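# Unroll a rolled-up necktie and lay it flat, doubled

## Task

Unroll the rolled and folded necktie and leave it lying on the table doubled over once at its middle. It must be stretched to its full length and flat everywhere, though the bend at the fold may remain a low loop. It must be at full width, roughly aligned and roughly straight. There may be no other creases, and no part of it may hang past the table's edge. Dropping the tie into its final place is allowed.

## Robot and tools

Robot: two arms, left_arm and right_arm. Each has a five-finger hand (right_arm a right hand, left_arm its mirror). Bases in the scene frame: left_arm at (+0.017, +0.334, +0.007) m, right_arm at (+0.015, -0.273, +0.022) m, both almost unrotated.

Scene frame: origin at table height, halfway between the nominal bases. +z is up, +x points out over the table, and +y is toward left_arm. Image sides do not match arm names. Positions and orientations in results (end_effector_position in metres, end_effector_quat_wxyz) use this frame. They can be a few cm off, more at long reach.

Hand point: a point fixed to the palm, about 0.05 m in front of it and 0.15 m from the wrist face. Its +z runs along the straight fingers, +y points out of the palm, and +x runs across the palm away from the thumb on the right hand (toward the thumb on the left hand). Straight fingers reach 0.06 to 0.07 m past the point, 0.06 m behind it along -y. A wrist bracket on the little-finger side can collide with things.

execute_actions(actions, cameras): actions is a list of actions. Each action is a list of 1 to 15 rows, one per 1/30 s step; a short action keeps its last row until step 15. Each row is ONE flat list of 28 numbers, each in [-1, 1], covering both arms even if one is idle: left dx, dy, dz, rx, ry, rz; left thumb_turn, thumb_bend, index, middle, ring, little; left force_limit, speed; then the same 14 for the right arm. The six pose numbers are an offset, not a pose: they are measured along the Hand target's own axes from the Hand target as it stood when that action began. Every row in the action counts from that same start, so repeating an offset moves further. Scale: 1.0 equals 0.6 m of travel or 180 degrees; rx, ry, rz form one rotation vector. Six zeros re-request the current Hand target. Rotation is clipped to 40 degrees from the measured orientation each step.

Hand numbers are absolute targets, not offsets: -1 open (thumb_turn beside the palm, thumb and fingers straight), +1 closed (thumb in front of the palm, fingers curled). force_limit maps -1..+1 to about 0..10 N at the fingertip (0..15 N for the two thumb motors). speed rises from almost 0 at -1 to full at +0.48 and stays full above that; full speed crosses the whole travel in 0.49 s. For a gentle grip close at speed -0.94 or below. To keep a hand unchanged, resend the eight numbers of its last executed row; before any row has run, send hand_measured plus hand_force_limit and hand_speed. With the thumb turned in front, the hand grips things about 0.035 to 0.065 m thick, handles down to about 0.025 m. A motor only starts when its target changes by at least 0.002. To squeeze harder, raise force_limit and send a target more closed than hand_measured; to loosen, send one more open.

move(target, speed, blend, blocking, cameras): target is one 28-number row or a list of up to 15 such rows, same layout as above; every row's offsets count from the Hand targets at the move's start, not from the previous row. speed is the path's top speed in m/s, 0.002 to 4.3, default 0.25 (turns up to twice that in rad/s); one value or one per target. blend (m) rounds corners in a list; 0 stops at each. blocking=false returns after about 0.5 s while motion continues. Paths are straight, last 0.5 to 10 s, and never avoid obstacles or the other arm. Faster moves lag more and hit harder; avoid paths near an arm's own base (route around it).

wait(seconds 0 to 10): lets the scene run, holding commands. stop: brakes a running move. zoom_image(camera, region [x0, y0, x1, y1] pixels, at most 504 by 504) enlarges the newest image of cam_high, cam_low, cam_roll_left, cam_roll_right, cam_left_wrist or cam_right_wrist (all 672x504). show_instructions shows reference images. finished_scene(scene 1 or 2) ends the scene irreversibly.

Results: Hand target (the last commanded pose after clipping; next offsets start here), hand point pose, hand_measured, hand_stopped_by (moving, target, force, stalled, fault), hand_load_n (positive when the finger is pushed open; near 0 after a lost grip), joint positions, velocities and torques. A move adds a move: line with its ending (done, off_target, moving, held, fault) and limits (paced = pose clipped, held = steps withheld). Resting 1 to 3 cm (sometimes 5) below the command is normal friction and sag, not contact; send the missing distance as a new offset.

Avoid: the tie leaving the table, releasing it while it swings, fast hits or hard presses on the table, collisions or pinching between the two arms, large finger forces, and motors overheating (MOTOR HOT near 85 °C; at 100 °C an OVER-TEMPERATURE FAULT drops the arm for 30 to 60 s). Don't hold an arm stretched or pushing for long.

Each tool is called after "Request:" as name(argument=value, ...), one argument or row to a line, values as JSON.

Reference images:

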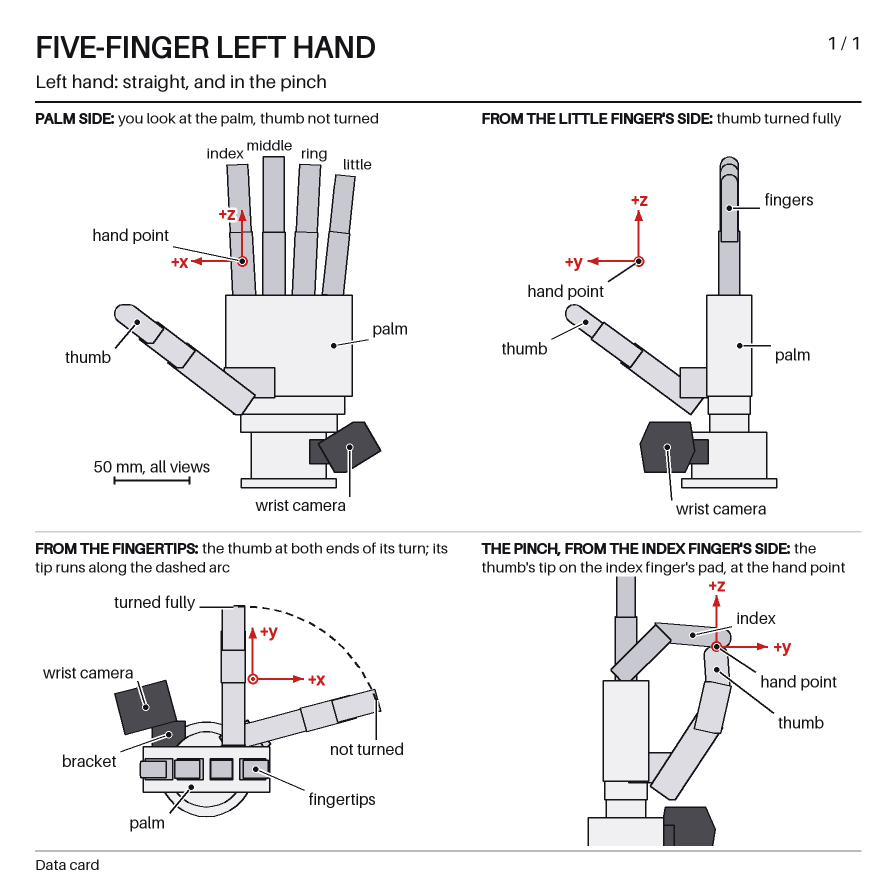

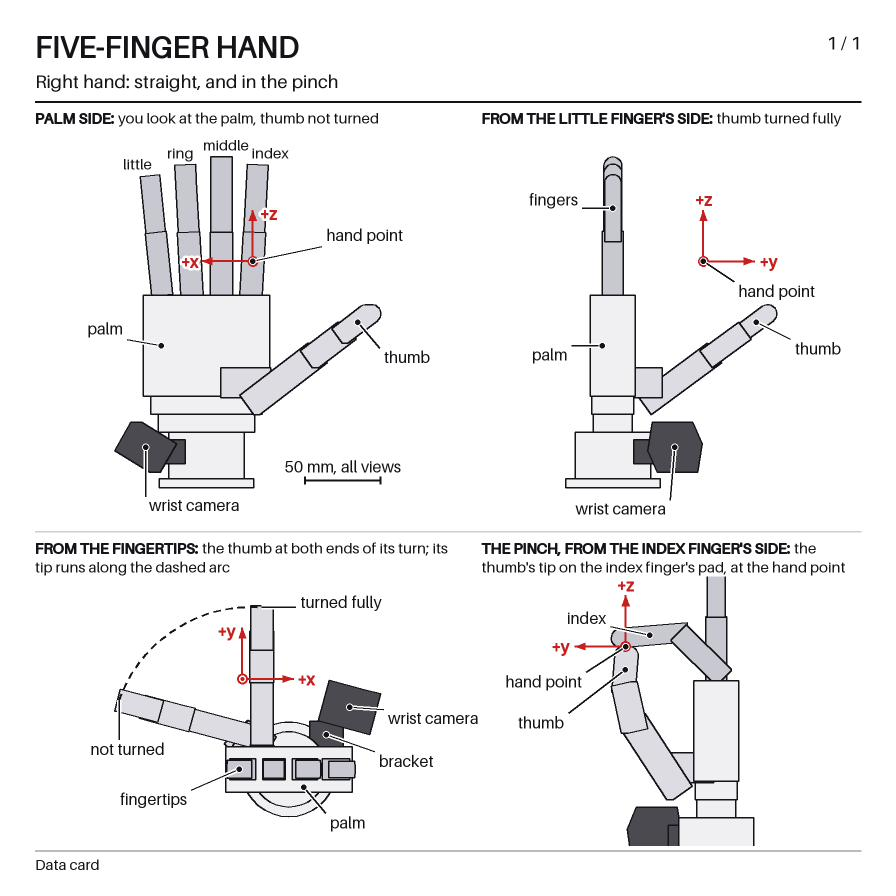

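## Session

Request:
execute_actions(
  actions=[],
)

Scene clock: 0.00 s.
left_arm: end_effector_position=(+0.9631, +0.2341, +0.1870) hand_measured=(-1.000, -1.000, -1.000, -1.000, -1.000, -1.000) hand_load_n=(+0.0, +0.0, +0.0, -0.5, +0.0, +0.0) hand_stopped_by=(target, target, target, target, target, target) hand_force_limit=0.00 hand_speed=-0.80 end_effector_quat_wxyz=(-0.303, +0.674, -0.407, +0.537) | right_arm: end_effector_position=(+0.8589, -0.1475, +0.1508) hand_measured=(-1.000, -1.000, -1.000, -1.000, -1.000, -1.000) hand_load_n=(+0.0, +0.0, +0.0, +0.0, +0.0, +0.0) hand_stopped_by=(target, target, target, target, target, target) hand_force_limit=0.00 hand_speed=-0.80 end_effector_quat_wxyz=(-0.536, +0.684, -0.207, +0.451)
Joint positions: left_arm=[-0.053 2.301 2.072 -0.014 -0.019 -0.519] | right_arm=[0.043 2.162 1.594 0.544 -0.553 -0.418]
Joint velocities: within noise
Joint torques (N m): no reading
Motor temperatures (°C): left_arm=[26 35 28 23 24 24] | right_arm=[24 31 22 24 23 22]
Heat: left arm: hottest shoulder 35 °C; right arm: hottest shoulder 31 °C.
Hand target: left_arm +0.9680, +0.2338, +0.1865; -0.304, +0.672, -0.405, +0.540 | right_arm +0.8648, -0.1474, +0.1593; -0.538, +0.679, -0.201, +0.457
camera_calibration:
cam_left_wrist: T_world_to_cam=[[0.256032, 0.206756, 0.944298, -0.466476], [-0.481242, -0.819939, 0.310009, 0.59646], [0.838364, -0.533808, -0.110431, -0.547447], [0, 0, 0, 1]] pos_world=[0.865434, 0.293276, 0.195129]
cam_right_wrist: T_world_to_cam=[[0.363309, -0.50989, -0.779756, -0.266387], [-0.810102, 0.24048, -0.5347, 0.805201], [0.460154, 0.825943, -0.325694, -0.107024], [0, 0, 0, 1]] pos_world=[0.798323, -0.241068, 0.187967]

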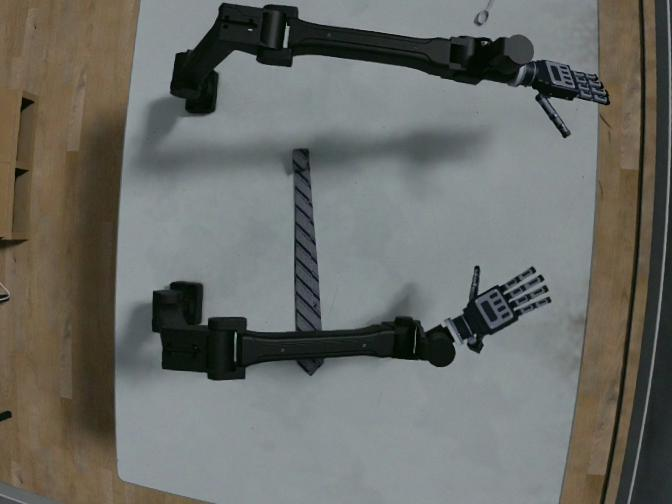

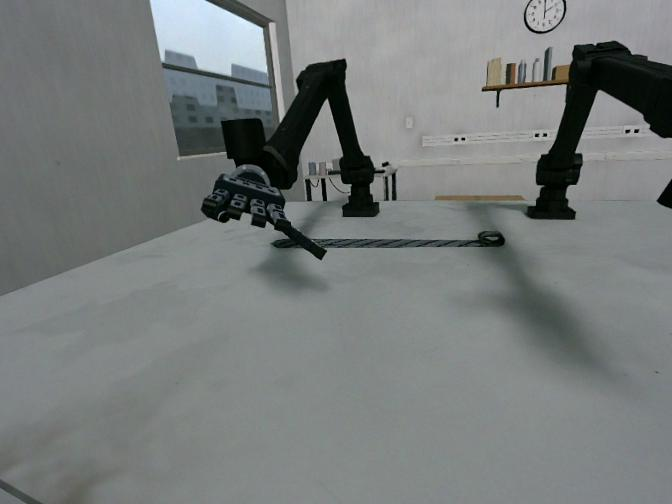

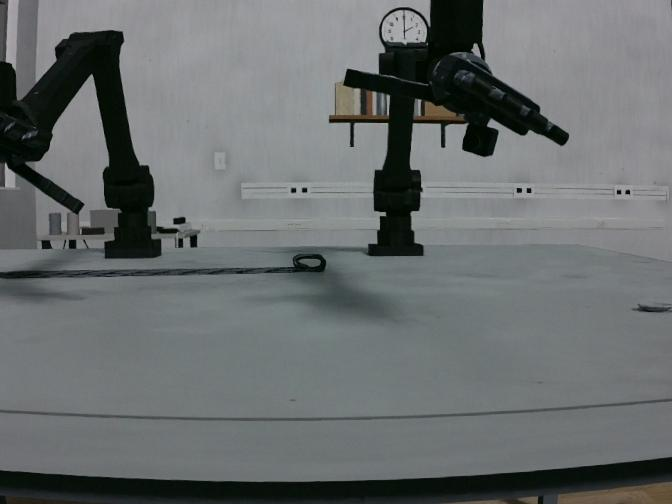

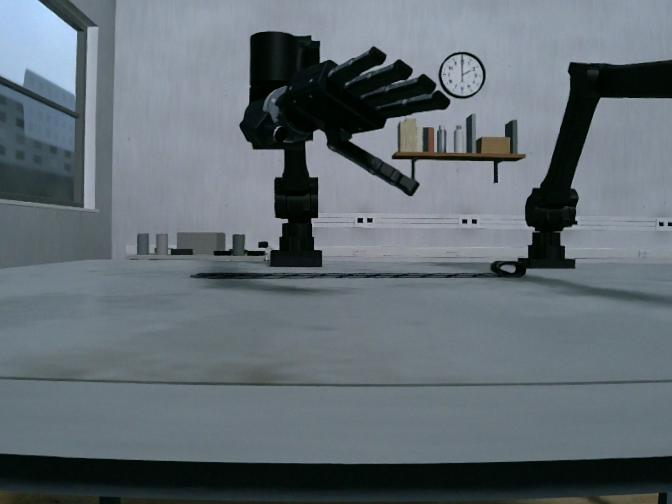

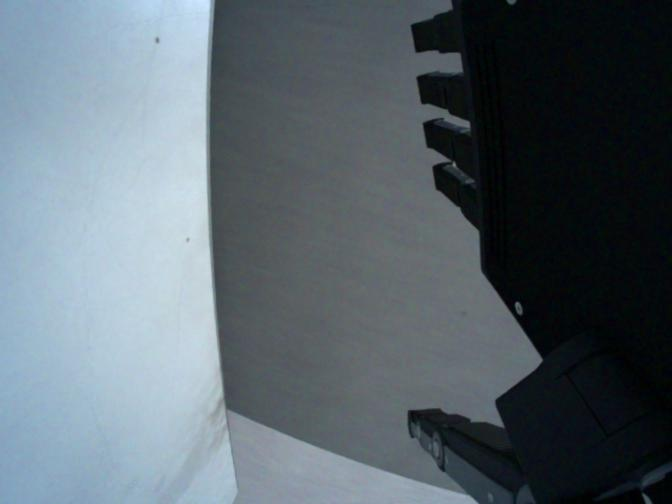

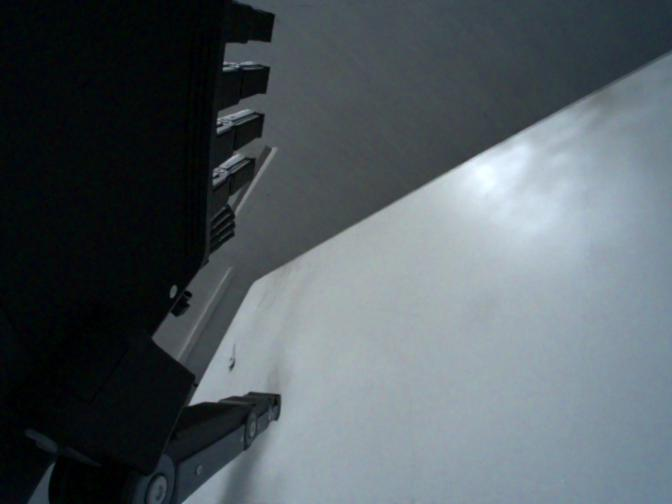

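Request:
zoom_image(
  camera="cam_low",
  region=[420, 210, 540, 270],
)

Request:
zoom_image(
  camera="cam_roll_right",
  region=[440, 230, 560, 300],
)

Request:
zoom_image(
  camera="cam_high",
  region=[260, 130, 340, 230],
)

Scaled by 4.200 from the camera's 672x504 image, which has a finer 960x720 frame.

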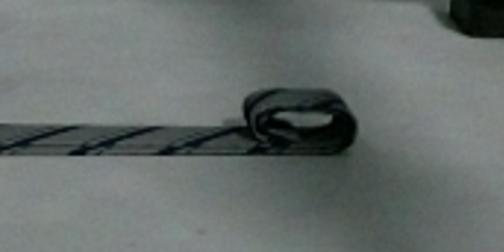

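Scaled by 4.200 from the camera's 672x504 image, which has a finer 960x720 frame.

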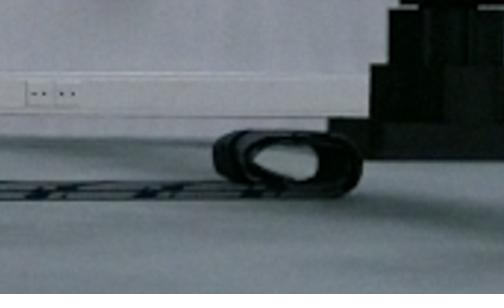

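Scaled by 5.040 from the camera's 672x504 image, which has a finer 960x720 frame.

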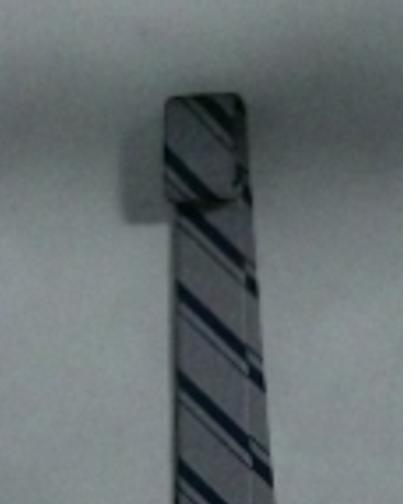

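Request:
move(
  target=[-0.723,-0.458,-0.992,0.153,-0.269,-0.074,-1,-1,-1,-1,-1,-1,0,-0.8,-0.658,-0.4525,-0.622,-0.366,-0.351,-0.1735,-1,-1,-1,-1,-1,-1,0,-0.8],
  speed=0.3,
  cameras=["cam_high","cam_roll_left","cam_roll_right"],
)

Scene clock: 25.93 s.
left_arm: end_effector_position=(+0.4115, +0.7631, +0.3376) hand_measured=(-1.000, -1.000, -1.000, -1.000, -1.000, -1.000) hand_load_n=(-0.5, -0.5, +0.0, +0.0, +0.0, +0.0) hand_stopped_by=(target, target, target, target, target, target) hand_force_limit=0.00 hand_speed=-0.80 end_effector_quat_wxyz=(-0.520, +0.788, -0.029, +0.329) | right_arm: end_effector_position=(+0.2867, +0.0366, +0.2386) hand_measured=(-1.000, -1.000, -1.000, -1.000, -1.000, -1.000) hand_load_n=(+0.0, +0.0, +0.0, +0.0, +0.0, +0.0) hand_stopped_by=(target, target, target, target, target, target) hand_force_limit=0.00 hand_speed=-0.80 end_effector_quat_wxyz=(+0.007, +0.998, +0.068, -0.009)
Joint positions: left_arm=[0.902 1.212 1.008 -0.042 -0.061 -0.543] | right_arm=[0.921 1.599 1.536 -1.53 -0.004 -0.805]
Joint torques (N m): left_arm=[0.26 -10.11 10.29 1.59 0.01 0.19] | right_arm=[0.62 -11.11 10.52 -0.16 0.19 0.01]
Motor temperatures (°C): left_arm=[26 38 33 23 24 24] | right_arm=[24 33 25 24 22 22]
Heat: left arm: hottest shoulder 38 °C; right arm: hottest shoulder 33 °C.
Hand target: left_arm +0.4104, +0.7633, +0.3497; -0.526, +0.783, -0.033, +0.329 | right_arm +0.2952, +0.0433, +0.2492; +0.000, +0.998, +0.060, +0.000
Off the commanded pose: left_arm 0.012 m, 1 deg | right_arm 0.015 m, 2 deg.
move: off_target (left_arm, right_arm)
Images, in order (width x height): cam_high 672x504, cam_roll_left 672x504, cam_roll_right 672x504.

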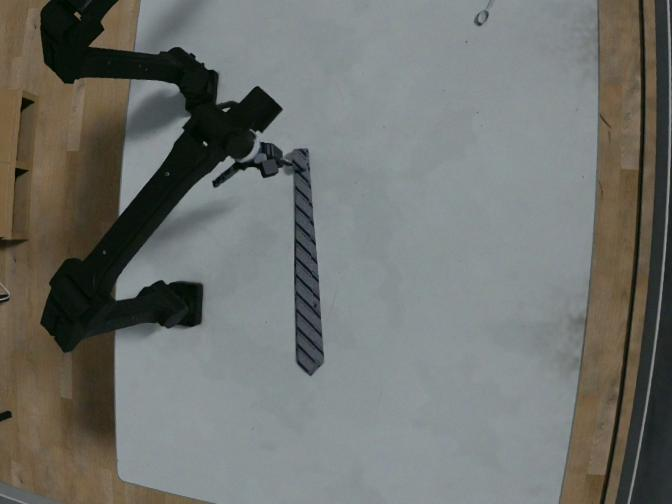

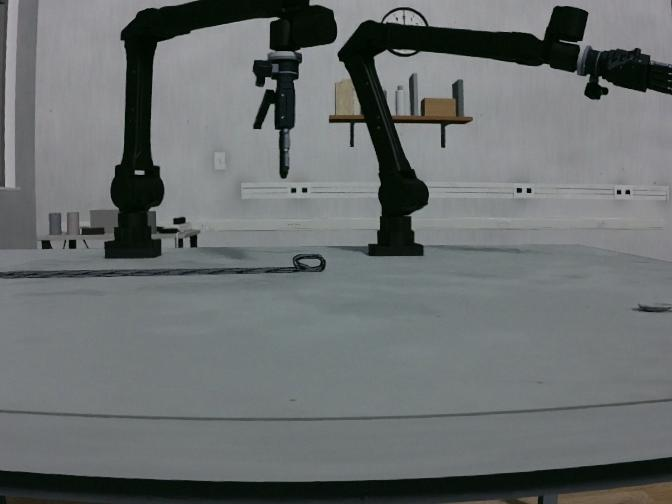

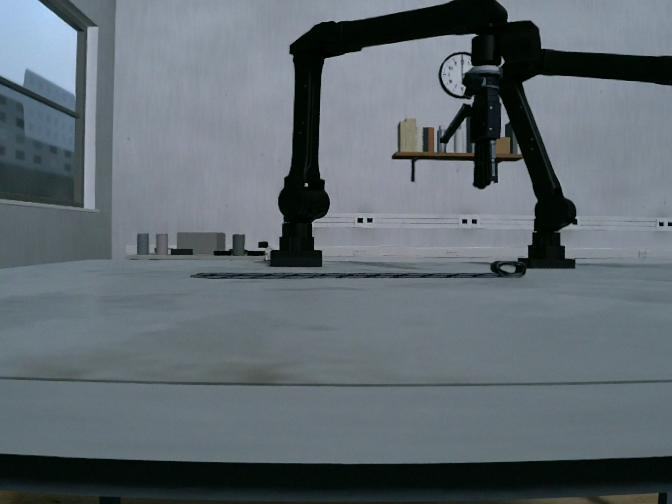

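Request:
move(
  target=[0,0,0,0,0,0,-1,-1,-1,-1,-1,-1,0,-0.8,0.022,-0.037,0.25,0,0,0,-1,-1,-1,-1,-1,-1,0,-0.8],
  speed=0.25,
  cameras=["cam_high","cam_roll_left"],
)

Request:
zoom_image(
  camera="cam_roll_left",
  region=[220, 180, 380, 290],
)

Request:
zoom_image(
  camera="cam_high",
  region=[220, 110, 340, 210],
)

Scene clock: 32.20 s.
left_arm: end_effector_position=(+0.4115, +0.7631, +0.3376) hand_measured=(-1.000, -1.000, -1.000, -1.000, -1.000, -1.000) hand_load_n=(+0.0, +0.0, +0.0, +0.0, +0.0, +0.0) hand_stopped_by=(target, target, target, target, target, target) hand_force_limit=0.00 hand_speed=-0.80 end_effector_quat_wxyz=(-0.520, +0.788, -0.029, +0.329) | right_arm: end_effector_position=(+0.3049, +0.0610, +0.0959) hand_measured=(-1.000, -1.000, -1.000, -1.000, -1.000, -1.000) hand_load_n=(+0.0, +0.0, +0.0, +0.0, +0.0, +0.0) hand_stopped_by=(target, target, target, target, target, target) hand_force_limit=0.00 hand_speed=-0.80 end_effector_quat_wxyz=(+0.006, +0.998, +0.061, -0.008)
Joint positions: left_arm=[0.902 1.212 1.008 -0.042 -0.061 -0.543] | right_arm=[0.921 1.76 1.359 -1.19 -0.004 -0.791]
Joint torques (N m): left_arm=[0.32 -10.17 10.29 1.59 0 0.19] | right_arm=[1.73 -13.74 7.02 0.73 0.18 0.03]
Heat: left arm: hottest shoulder 38 °C; right arm: hottest shoulder 33 °C.
Hand target: left_arm +0.4104, +0.7633, +0.3497; -0.526, +0.783, -0.033, +0.329 | right_arm +0.3057, +0.0670, +0.0991; +0.000, +0.998, +0.060, +0.000
Off the commanded pose: left_arm 0.012 m, 1 deg | right_arm 0.007 m, 1 deg.
move: off_target (left_arm)
Images, in order (width x height): cam_high 672x504, cam_roll_left 672x504.

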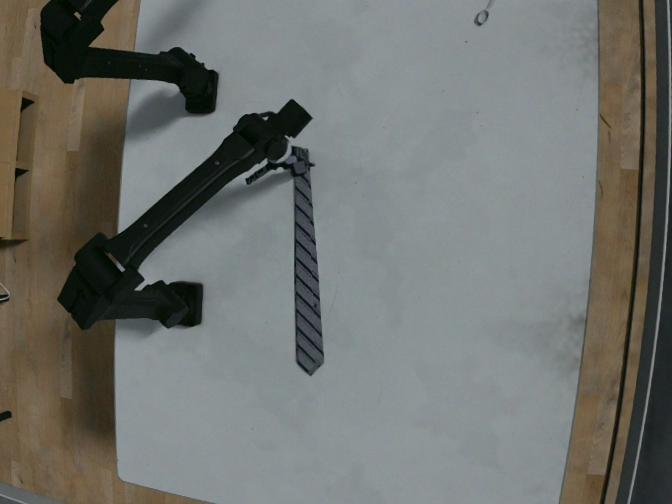

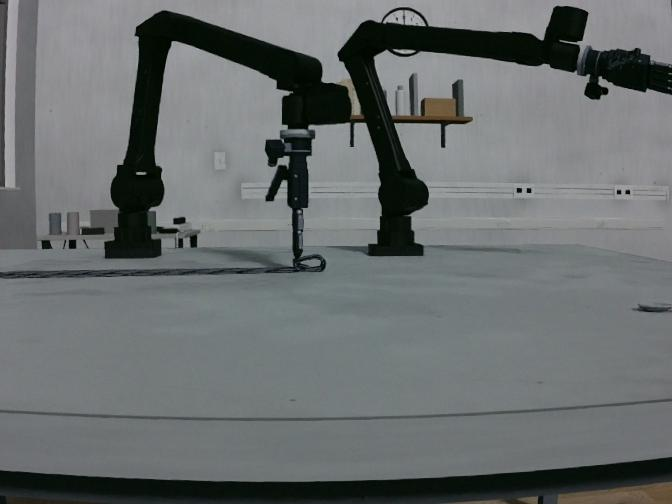

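Scaled by 3.150 from the camera's 672x504 image, which has a finer 960x720 frame.

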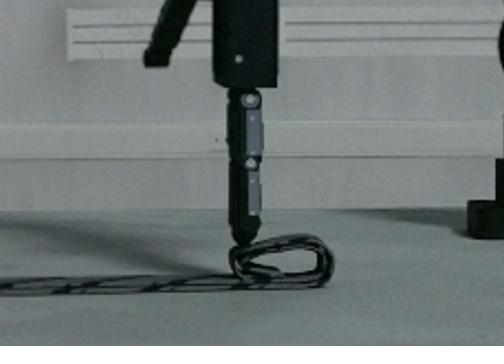

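Scaled by 4.200 from the camera's 672x504 image, which has a finer 960x720 frame.

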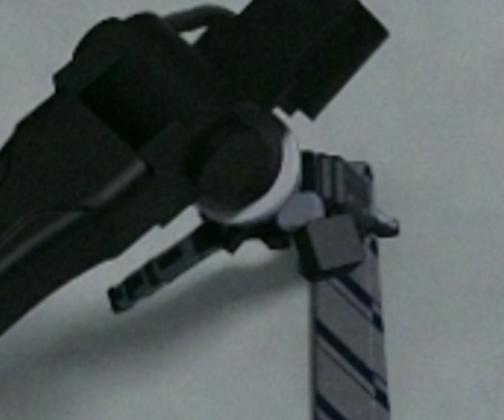

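Request:
move(
  target=[
    [0,0,0,0,0,0,-1,-1,-1,-1,-1,-1,0,-0.8,-0.008,-0.025,-0.02,0,0,0,-1,-1,-1,-1,-1,-1,0,-0.8],
    [0,0,0,0,0,0,-1,-1,-1,-1,-1,-1,0,-0.8,-0.008,-0.025,0.022,0,0,0,-1,-1,-1,-1,-1,-1,0,-0.8],
    [0,0,0,0,0,0,-1,-1,-1,-1,-1,-1,0,-0.8,-0.008,-0.19,0.024,0,0,0,-1,-1,-1,-1,-1,-1,0,-0.8],
  ],
  speed=0.15,
  cameras=["cam_high","cam_roll_left"],
)

Request:
zoom_image(
  camera="cam_roll_left",
  region=[240, 180, 400, 290],
)

Request:
zoom_image(
  camera="cam_high",
  region=[240, 80, 360, 180],
)

Scene clock: 41.00 s.
left_arm: end_effector_position=(+0.4115, +0.7631, +0.3376) hand_measured=(-1.000, -1.000, -1.000, -1.000, -1.000, -1.000) hand_load_n=(-0.5, +0.0, +0.0, +0.0, +0.0, +0.0) hand_stopped_by=(target, target, target, target, target, target) hand_force_limit=0.00 hand_speed=-0.80 end_effector_quat_wxyz=(-0.520, +0.788, -0.029, +0.329) | right_arm: end_effector_position=(+0.2814, +0.1693, +0.0799) hand_measured=(-1.000, -1.000, -1.000, -1.000, -1.000, -1.000) hand_load_n=(+0.0, +0.0, +0.0, +0.0, +0.0, +0.0) hand_stopped_by=(target, target, target, target, target, target) hand_force_limit=0.00 hand_speed=-0.80 end_effector_quat_wxyz=(+0.005, +0.998, +0.065, -0.005)
Joint positions: left_arm=[0.902 1.212 1.008 -0.042 -0.061 -0.543] | right_arm=[1.07 1.958 1.609 -1.235 -0.002 -0.65]
Joint torques (N m): left_arm=[0.26 -10.11 10.29 1.59 0 0.19] | right_arm=[1.32 -15.21 9.83 -0.14 0.13 0.04]
Heat: left arm: hottest shoulder 37 °C; right arm: hottest shoulder 33 °C.
Hand target: left_arm +0.4104, +0.7633, +0.3497; -0.526, +0.783, -0.033, +0.329 | right_arm +0.2872, +0.1797, +0.0848; +0.000, +0.998, +0.060, +0.000
Off the commanded pose: left_arm 0.012 m, 1 deg | right_arm 0.013 m, 1 deg.
move: off_target (left_arm, right_arm)
Images, in order (width x height): cam_high 672x504, cam_roll_left 672x504.

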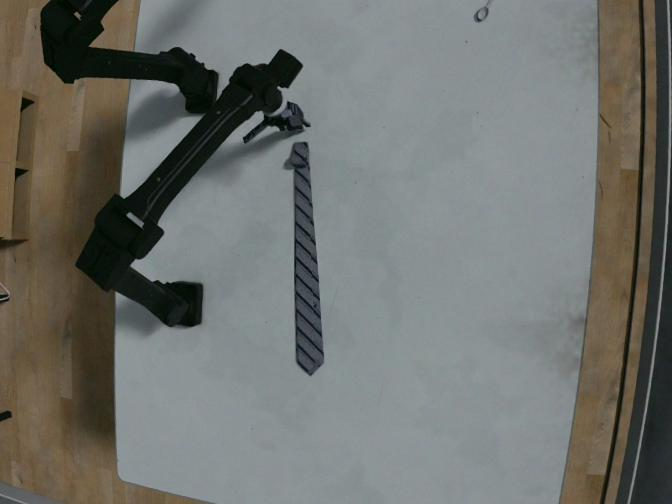

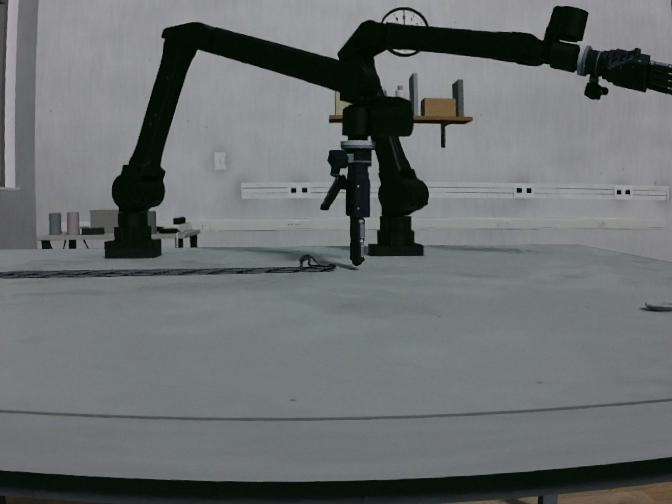

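Scaled by 3.150 from the camera's 672x504 image, which has a finer 960x720 frame.

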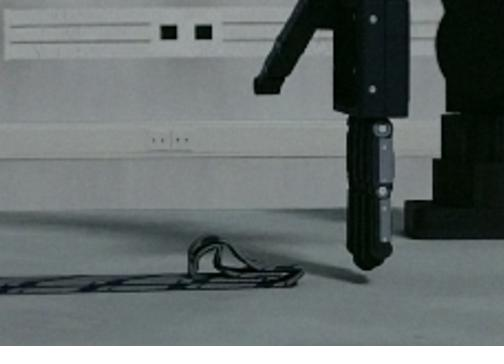

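Scaled by 4.200 from the camera's 672x504 image, which has a finer 960x720 frame.

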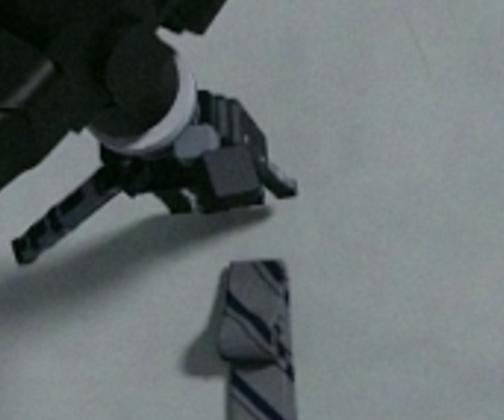

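Request:
move(
  target=[
    [0,0,0,0,0,0,-1,-1,-1,-1,-1,-1,0,-0.8,0,0,-0.1,0,0,0,-1,-1,-1,-1,-1,-1,0,-0.8],
    [0,0,0,0,0,0,-1,-1,-1,-1,-1,-1,0,-0.8,0.015,0.195,-0.1,0,0,0,-1,-1,-1,-1,-1,-1,0,-0.8],
    [0,0,0,0,0,0,-1,-1,-1,-1,-1,-1,0,-0.8,0.015,0.195,0.002,0,0,0,-1,-1,-1,-1,-1,-1,0,-0.8],
    [0,0,0,0,0,0,-1,-1,-1,-1,-1,-1,0,-0.8,0.02,-0.067,0.0,0,0,0,-1,-1,-1,-1,-1,-1,0,-0.8],
  ],
  speed=0.15,
  cameras=["cam_high","cam_roll_left"],
)

Request:
zoom_image(
  camera="cam_roll_left",
  region=[260, 180, 420, 290],
)

Request:
zoom_image(
  camera="cam_high",
  region=[240, 80, 360, 180],
)

Scene clock: 54.00 s.
left_arm: end_effector_position=(+0.4115, +0.7631, +0.3376) hand_measured=(-1.000, -1.000, -1.000, -1.000, -1.000, -1.000) hand_load_n=(+0.0, +0.0, +0.0, +0.0, +0.0, +0.0) hand_stopped_by=(target, target, target, target, target, target) hand_force_limit=0.00 hand_speed=-0.80 end_effector_quat_wxyz=(-0.520, +0.788, -0.029, +0.329) | right_arm: end_effector_position=(+0.2915, +0.2118, +0.0864) hand_measured=(-1.000, -1.000, -1.000, -1.000, -1.000, -1.000) hand_load_n=(+0.0, +0.0, +0.0, +0.0, +0.0, +0.5) hand_stopped_by=(target, target, target, target, target, target) hand_force_limit=0.00 hand_speed=-0.80 end_effector_quat_wxyz=(+0.001, +0.998, +0.064, +0.000)
Joint positions: left_arm=[0.902 1.212 1.008 -0.042 -0.061 -0.543] | right_arm=[1.09 2.052 1.78 -1.3 0.001 -0.628]
Joint torques (N m): left_arm=[0.32 -10.11 10.28 1.59 0.01 0.19] | right_arm=[1.26 -15.91 9.76 -0.1 0 0.03]
Heat: left arm: hottest shoulder 37 °C; right arm: hottest shoulder 33 °C.
Hand target: left_arm +0.4104, +0.7633, +0.3497; -0.526, +0.783, -0.033, +0.329 | right_arm +0.2944, +0.2211, +0.0849; +0.000, +0.998, +0.060, +0.000
Off the commanded pose: left_arm 0.012 m, 1 deg | right_arm 0.010 m, 1 deg.
move: off_target (left_arm)
Images, in order (width x height): cam_high 672x504, cam_roll_left 672x504.

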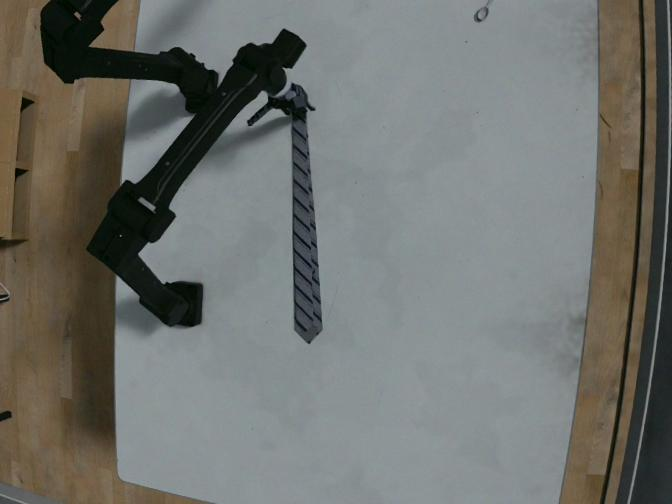

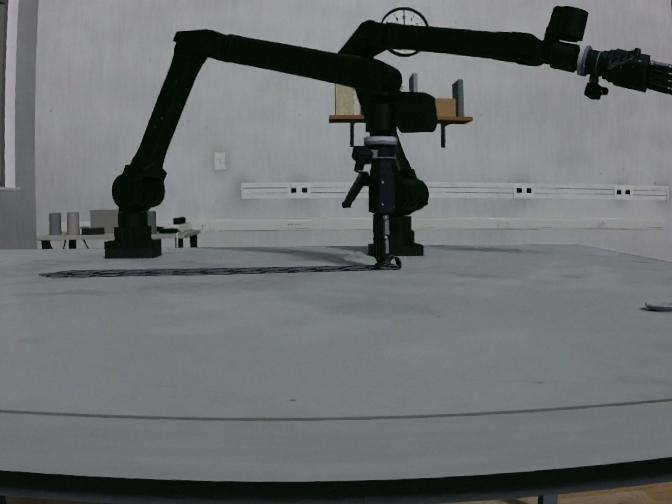

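Scaled by 3.150 from the camera's 672x504 image, which has a finer 960x720 frame.

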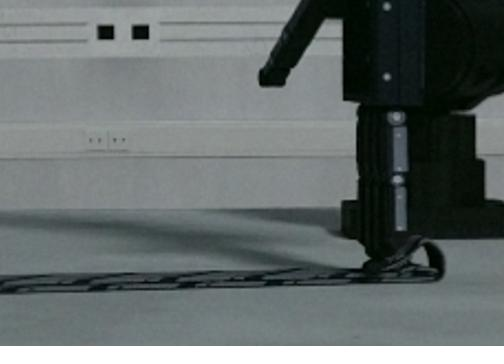

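Scaled by 4.200 from the camera's 672x504 image, which has a finer 960x720 frame.

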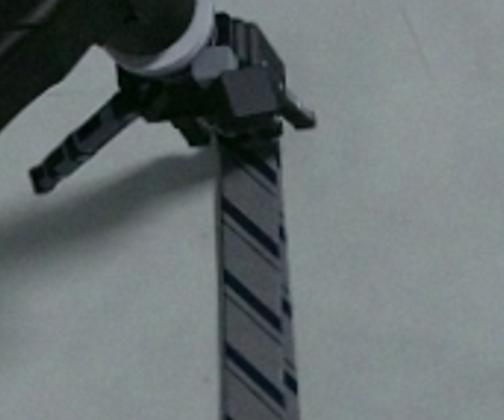

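Request:
move(
  target=[0,0,0,0,0,0,-1,-1,-1,-1,-1,-1,0,-0.8,0,0,-0.12,0,0,0,-1,-1,-1,-1,-1,-1,0,-0.8],
  speed=0.2,
  cameras=["cam_high","cam_roll_left"],
)

Request:
zoom_image(
  camera="cam_roll_left",
  region=[320, 240, 420, 290],
)

Request:
zoom_image(
  camera="cam_high",
  region=[240, 70, 360, 170],
)

Scene clock: 58.57 s.
left_arm: end_effector_position=(+0.4115, +0.7631, +0.3376) hand_measured=(-1.000, -1.000, -1.000, -1.000, -1.000, -1.000) hand_load_n=(-0.5, +0.0, +0.0, +0.0, +0.0, +0.0) hand_stopped_by=(target, target, target, target, target, target) hand_force_limit=0.00 hand_speed=-0.80 end_effector_quat_wxyz=(-0.520, +0.788, -0.029, +0.329) | right_arm: end_effector_position=(+0.2915, +0.2120, +0.1453) hand_measured=(-1.000, -1.000, -1.000, -1.000, -1.000, -1.000) hand_load_n=(+0.0, +0.0, +0.0, +0.0, +0.0, +0.0) hand_stopped_by=(target, target, target, target, target, target) hand_force_limit=0.00 hand_speed=-0.80 end_effector_quat_wxyz=(+0.011, +0.998, +0.064, -0.006)
Joint positions: left_arm=[0.902 1.212 1.008 -0.042 -0.061 -0.543] | right_arm=[1.09 2.038 1.911 -1.469 0.001 -0.627]
Joint torques (N m): left_arm=[0.32 -10.11 10.29 1.59 0.01 0.19] | right_arm=[1.26 -17.55 9.95 -0.18 0 0.04]
Heat: left arm: hottest shoulder 37 °C; right arm: hottest shoulder 34 °C.
Hand target: left_arm +0.4104, +0.7633, +0.3497; -0.526, +0.783, -0.033, +0.329 | right_arm +0.2943, +0.2209, +0.1569; +0.000, +0.998, +0.060, +0.000
Off the commanded pose: left_arm 0.012 m, 1 deg | right_arm 0.015 m, 2 deg.
move: off_target (left_arm, right_arm)
Images, in order (width x height): cam_high 672x504, cam_roll_left 672x504.

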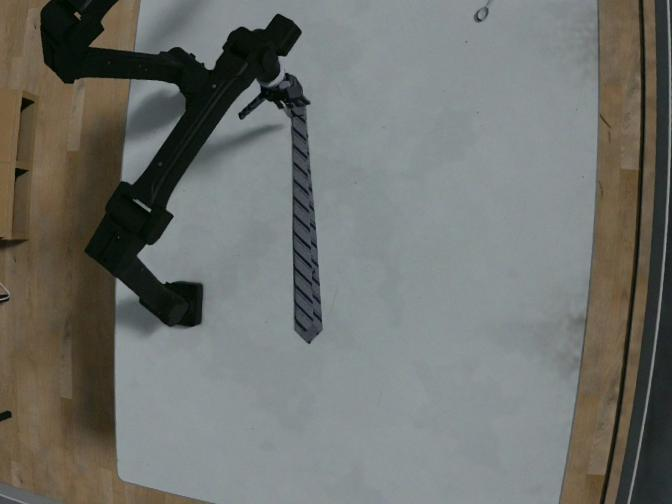

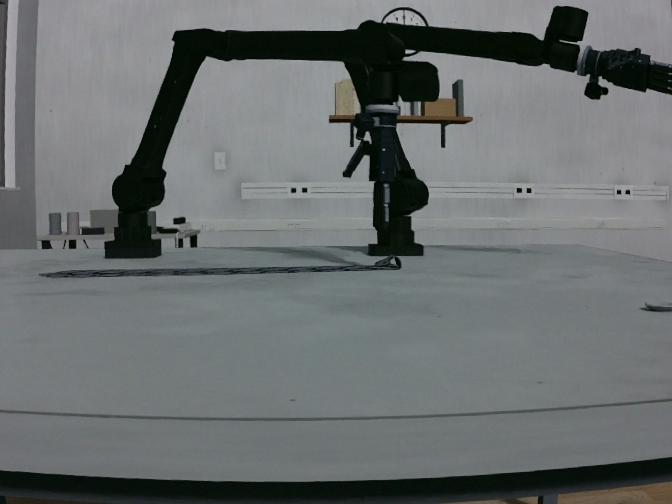

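Scaled by 5.040 from the camera's 672x504 image, which has a finer 960x720 frame.

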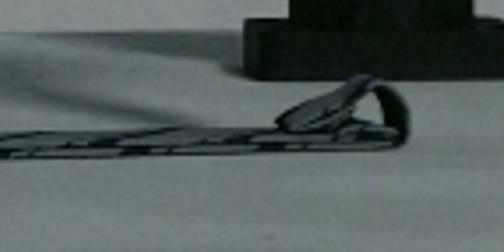

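Scaled by 4.200 from the camera's 672x504 image, which has a finer 960x720 frame.

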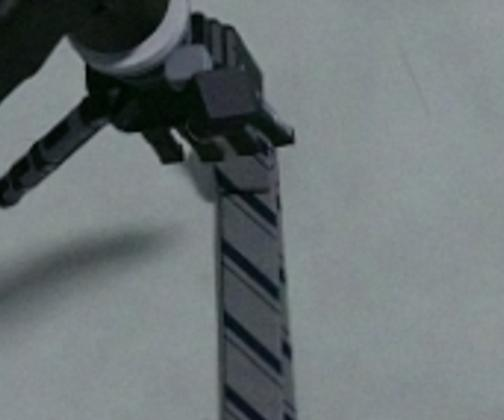

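Request:
move(
  target=[
    [0,0,0,0,0,0,-1,-1,-1,-1,-1,-1,0,-0.8,0.005,0,0.125,0,0,0,-1,-1,-1,-1,-1,-1,0,-0.8],
    [0,0,0,0,0,0,-1,-1,-1,-1,-1,-1,0,-0.8,0.01,-0.185,0.125,0,0,0,-1,-1,-1,-1,-1,-1,0,-0.8],
  ],
  speed=0.15,
  cameras=["cam_high","cam_roll_left"],
)

Request:
zoom_image(
  camera="cam_roll_left",
  region=[340, 220, 480, 290],
)

Request:
zoom_image(
  camera="cam_high",
  region=[240, 40, 360, 140],
)

Scene clock: 70.93 s.
left_arm: end_effector_position=(+0.4115, +0.7631, +0.3376) hand_measured=(-1.000, -1.000, -1.000, -1.000, -1.000, -1.000) hand_load_n=(+0.0, +0.0, +0.0, +0.0, +0.0, +0.0) hand_stopped_by=(target, target, target, target, target, target) hand_force_limit=0.00 hand_speed=-0.80 end_effector_quat_wxyz=(-0.520, +0.788, -0.029, +0.329) | right_arm: end_effector_position=(+0.2844, +0.3243, +0.0812) hand_measured=(-1.000, -1.000, -1.000, -1.000, -1.000, -1.000) hand_load_n=(+0.0, +0.0, +0.0, +0.0, +0.0, +0.0) hand_stopped_by=(target, target, target, target, target, target) hand_force_limit=0.00 hand_speed=-0.80 end_effector_quat_wxyz=(+0.005, +0.998, +0.065, -0.002)
Joint positions: left_arm=[0.902 1.212 1.008 -0.042 -0.061 -0.543] | right_arm=[1.173 2.385 2.347 -1.542 0.001 -0.546]
Joint torques (N m): left_arm=[0.32 -10.17 10.3 1.59 0.01 0.19] | right_arm=[1.32 -19.9 10.48 -0.14 0.02 0.05]
Heat: left arm: hottest elbow 37 °C; right arm: hottest shoulder 35 °C.
Hand target: left_arm +0.4104, +0.7633, +0.3497; -0.526, +0.783, -0.033, +0.329 | right_arm +0.2872, +0.3319, +0.0821; -0.001, +0.998, +0.060, +0.000
Off the commanded pose: left_arm 0.012 m, 1 deg | right_arm 0.008 m, 1 deg.
move: off_target (left_arm)
Images, in order (width x height): cam_high 672x504, cam_roll_left 672x504.

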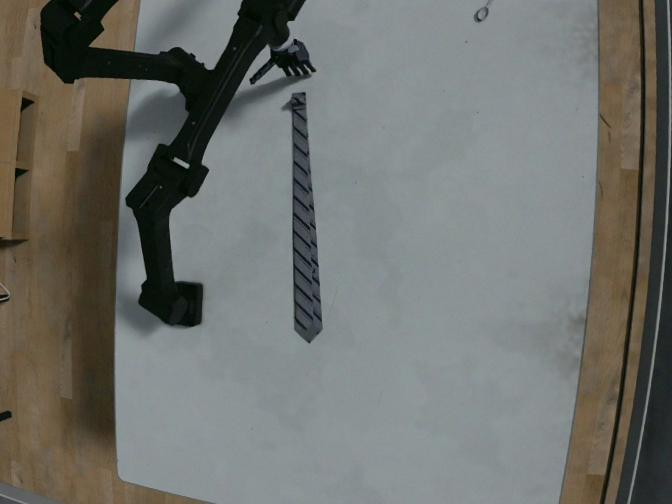

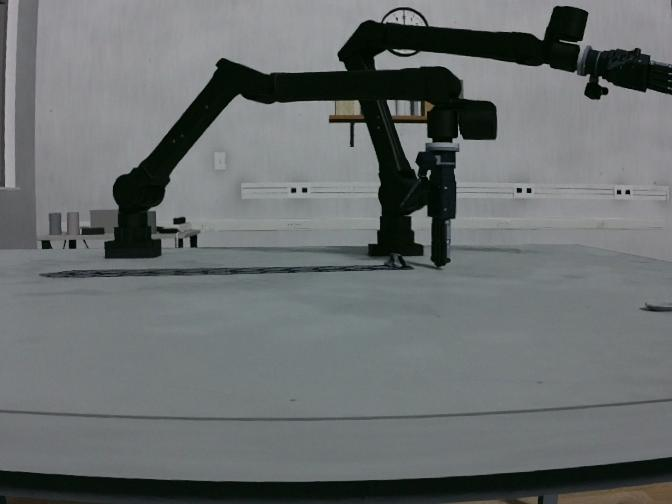

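Scaled by 3.600 from the camera's 672x504 image, which has a finer 960x720 frame.

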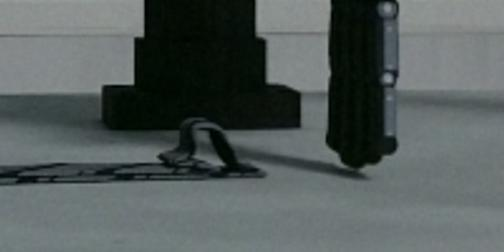

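Scaled by 4.200 from the camera's 672x504 image, which has a finer 960x720 frame.

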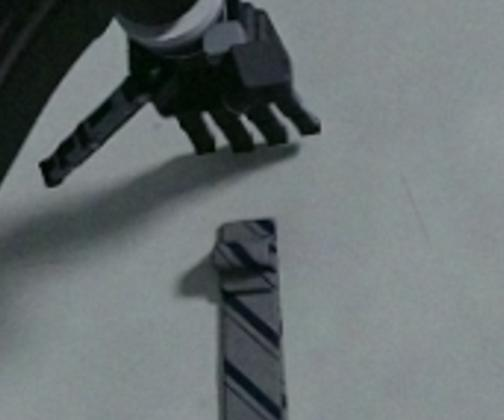

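Request:
move(
  target=[
    [0,0,0,0,0,0,-1,-1,-1,-1,-1,-1,0,-0.8,0,0,-0.1,0,0,0,-1,-1,-1,-1,-1,-1,0,-0.8],
    [0,0,0,0,0,0,-1,-1,-1,-1,-1,-1,0,-0.8,0.01,0.175,-0.1,0,0,0,-1,-1,-1,-1,-1,-1,0,-0.8],
    [0,0,0,0,0,0,-1,-1,-1,-1,-1,-1,0,-0.8,0.01,0.175,0.004,0,0,0,-1,-1,-1,-1,-1,-1,0,-0.8],
    [0,0,0,0,0,0,-1,-1,-1,-1,-1,-1,0,-0.8,0.008,-0.005,0.004,0,0,0,-1,-1,-1,-1,-1,-1,0,-0.8],
  ],
  speed=0.15,
  cameras=["cam_high","cam_roll_left"],
)

Request:
zoom_image(
  camera="cam_roll_left",
  region=[340, 220, 480, 290],
)

Request:
zoom_image(
  camera="cam_high",
  region=[240, 40, 360, 140],
)

Scene clock: 82.50 s.
left_arm: end_effector_position=(+0.4115, +0.7631, +0.3376) hand_measured=(-1.000, -1.000, -1.000, -1.000, -1.000, -1.000) hand_load_n=(+0.0, +0.0, +0.0, +0.0, +0.0, -0.5) hand_stopped_by=(target, target, target, target, target, target) hand_force_limit=0.00 hand_speed=-0.80 end_effector_quat_wxyz=(-0.520, +0.788, -0.029, +0.329) | right_arm: end_effector_position=(+0.2911, +0.3294, +0.0865) hand_measured=(-1.000, -1.000, -1.000, -1.000, -1.000, -1.000) hand_load_n=(+0.0, +0.0, +0.0, +0.0, +0.0, +0.0) hand_stopped_by=(target, target, target, target, target, target) hand_force_limit=0.00 hand_speed=-0.80 end_effector_quat_wxyz=(-0.002, +0.998, +0.064, +0.002)
Joint positions: left_arm=[0.902 1.212 1.008 -0.042 -0.061 -0.543] | right_arm=[1.168 2.399 2.389 -1.556 0.001 -0.55]
Joint torques (N m): left_arm=[0.26 -10.11 10.29 1.59 0.01 0.19] | right_arm=[1.2 -19.25 10.22 -0.14 0.02 0.02]
Heat: left arm: hottest elbow 37 °C; right arm: hottest shoulder 36 °C.
Hand target: left_arm +0.4104, +0.7633, +0.3497; -0.526, +0.783, -0.033, +0.329 | right_arm +0.2917, +0.3354, +0.0795; +0.000, +0.998, +0.060, +0.000
Off the commanded pose: left_arm 0.012 m, 1 deg | right_arm 0.009 m, 1 deg.
move: off_target (left_arm)
Images, in order (width x height): cam_high 672x504, cam_roll_left 672x504.

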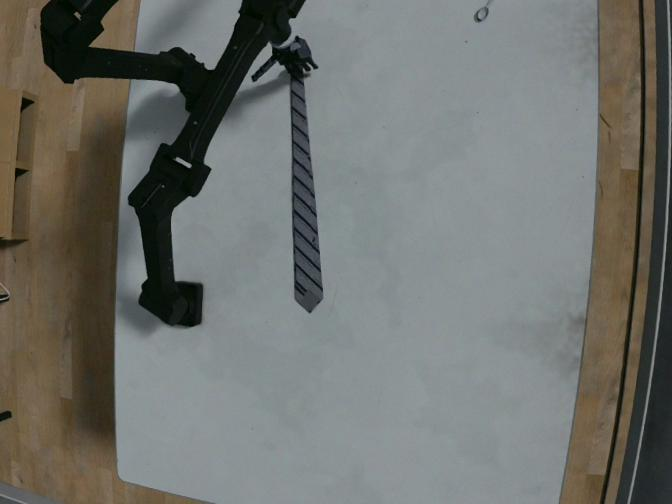

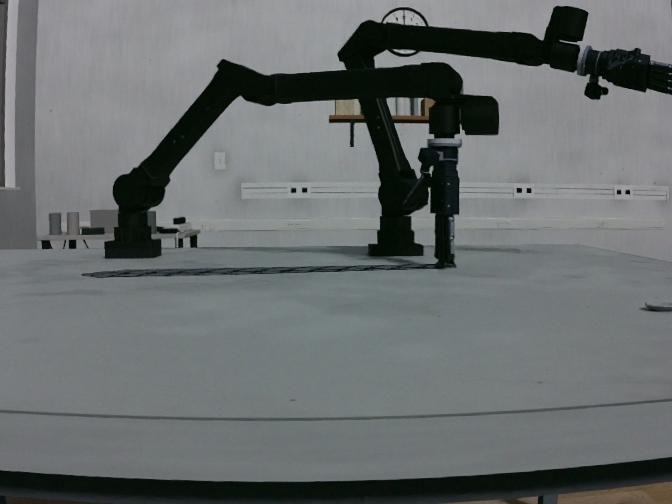

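Scaled by 3.600 from the camera's 672x504 image, which has a finer 960x720 frame.

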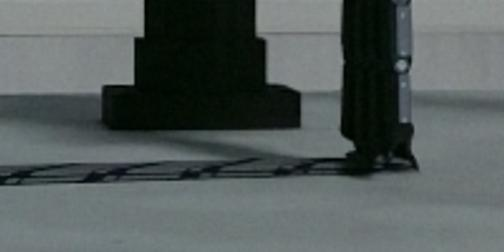

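Scaled by 4.200 from the camera's 672x504 image, which has a finer 960x720 frame.

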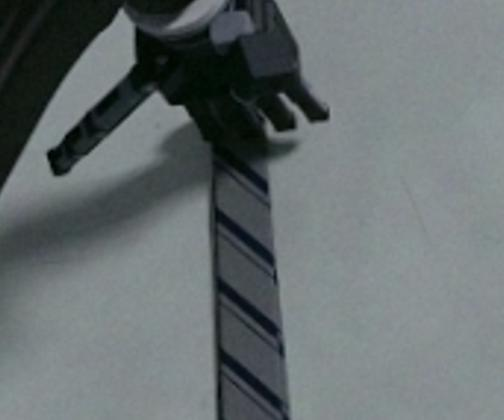

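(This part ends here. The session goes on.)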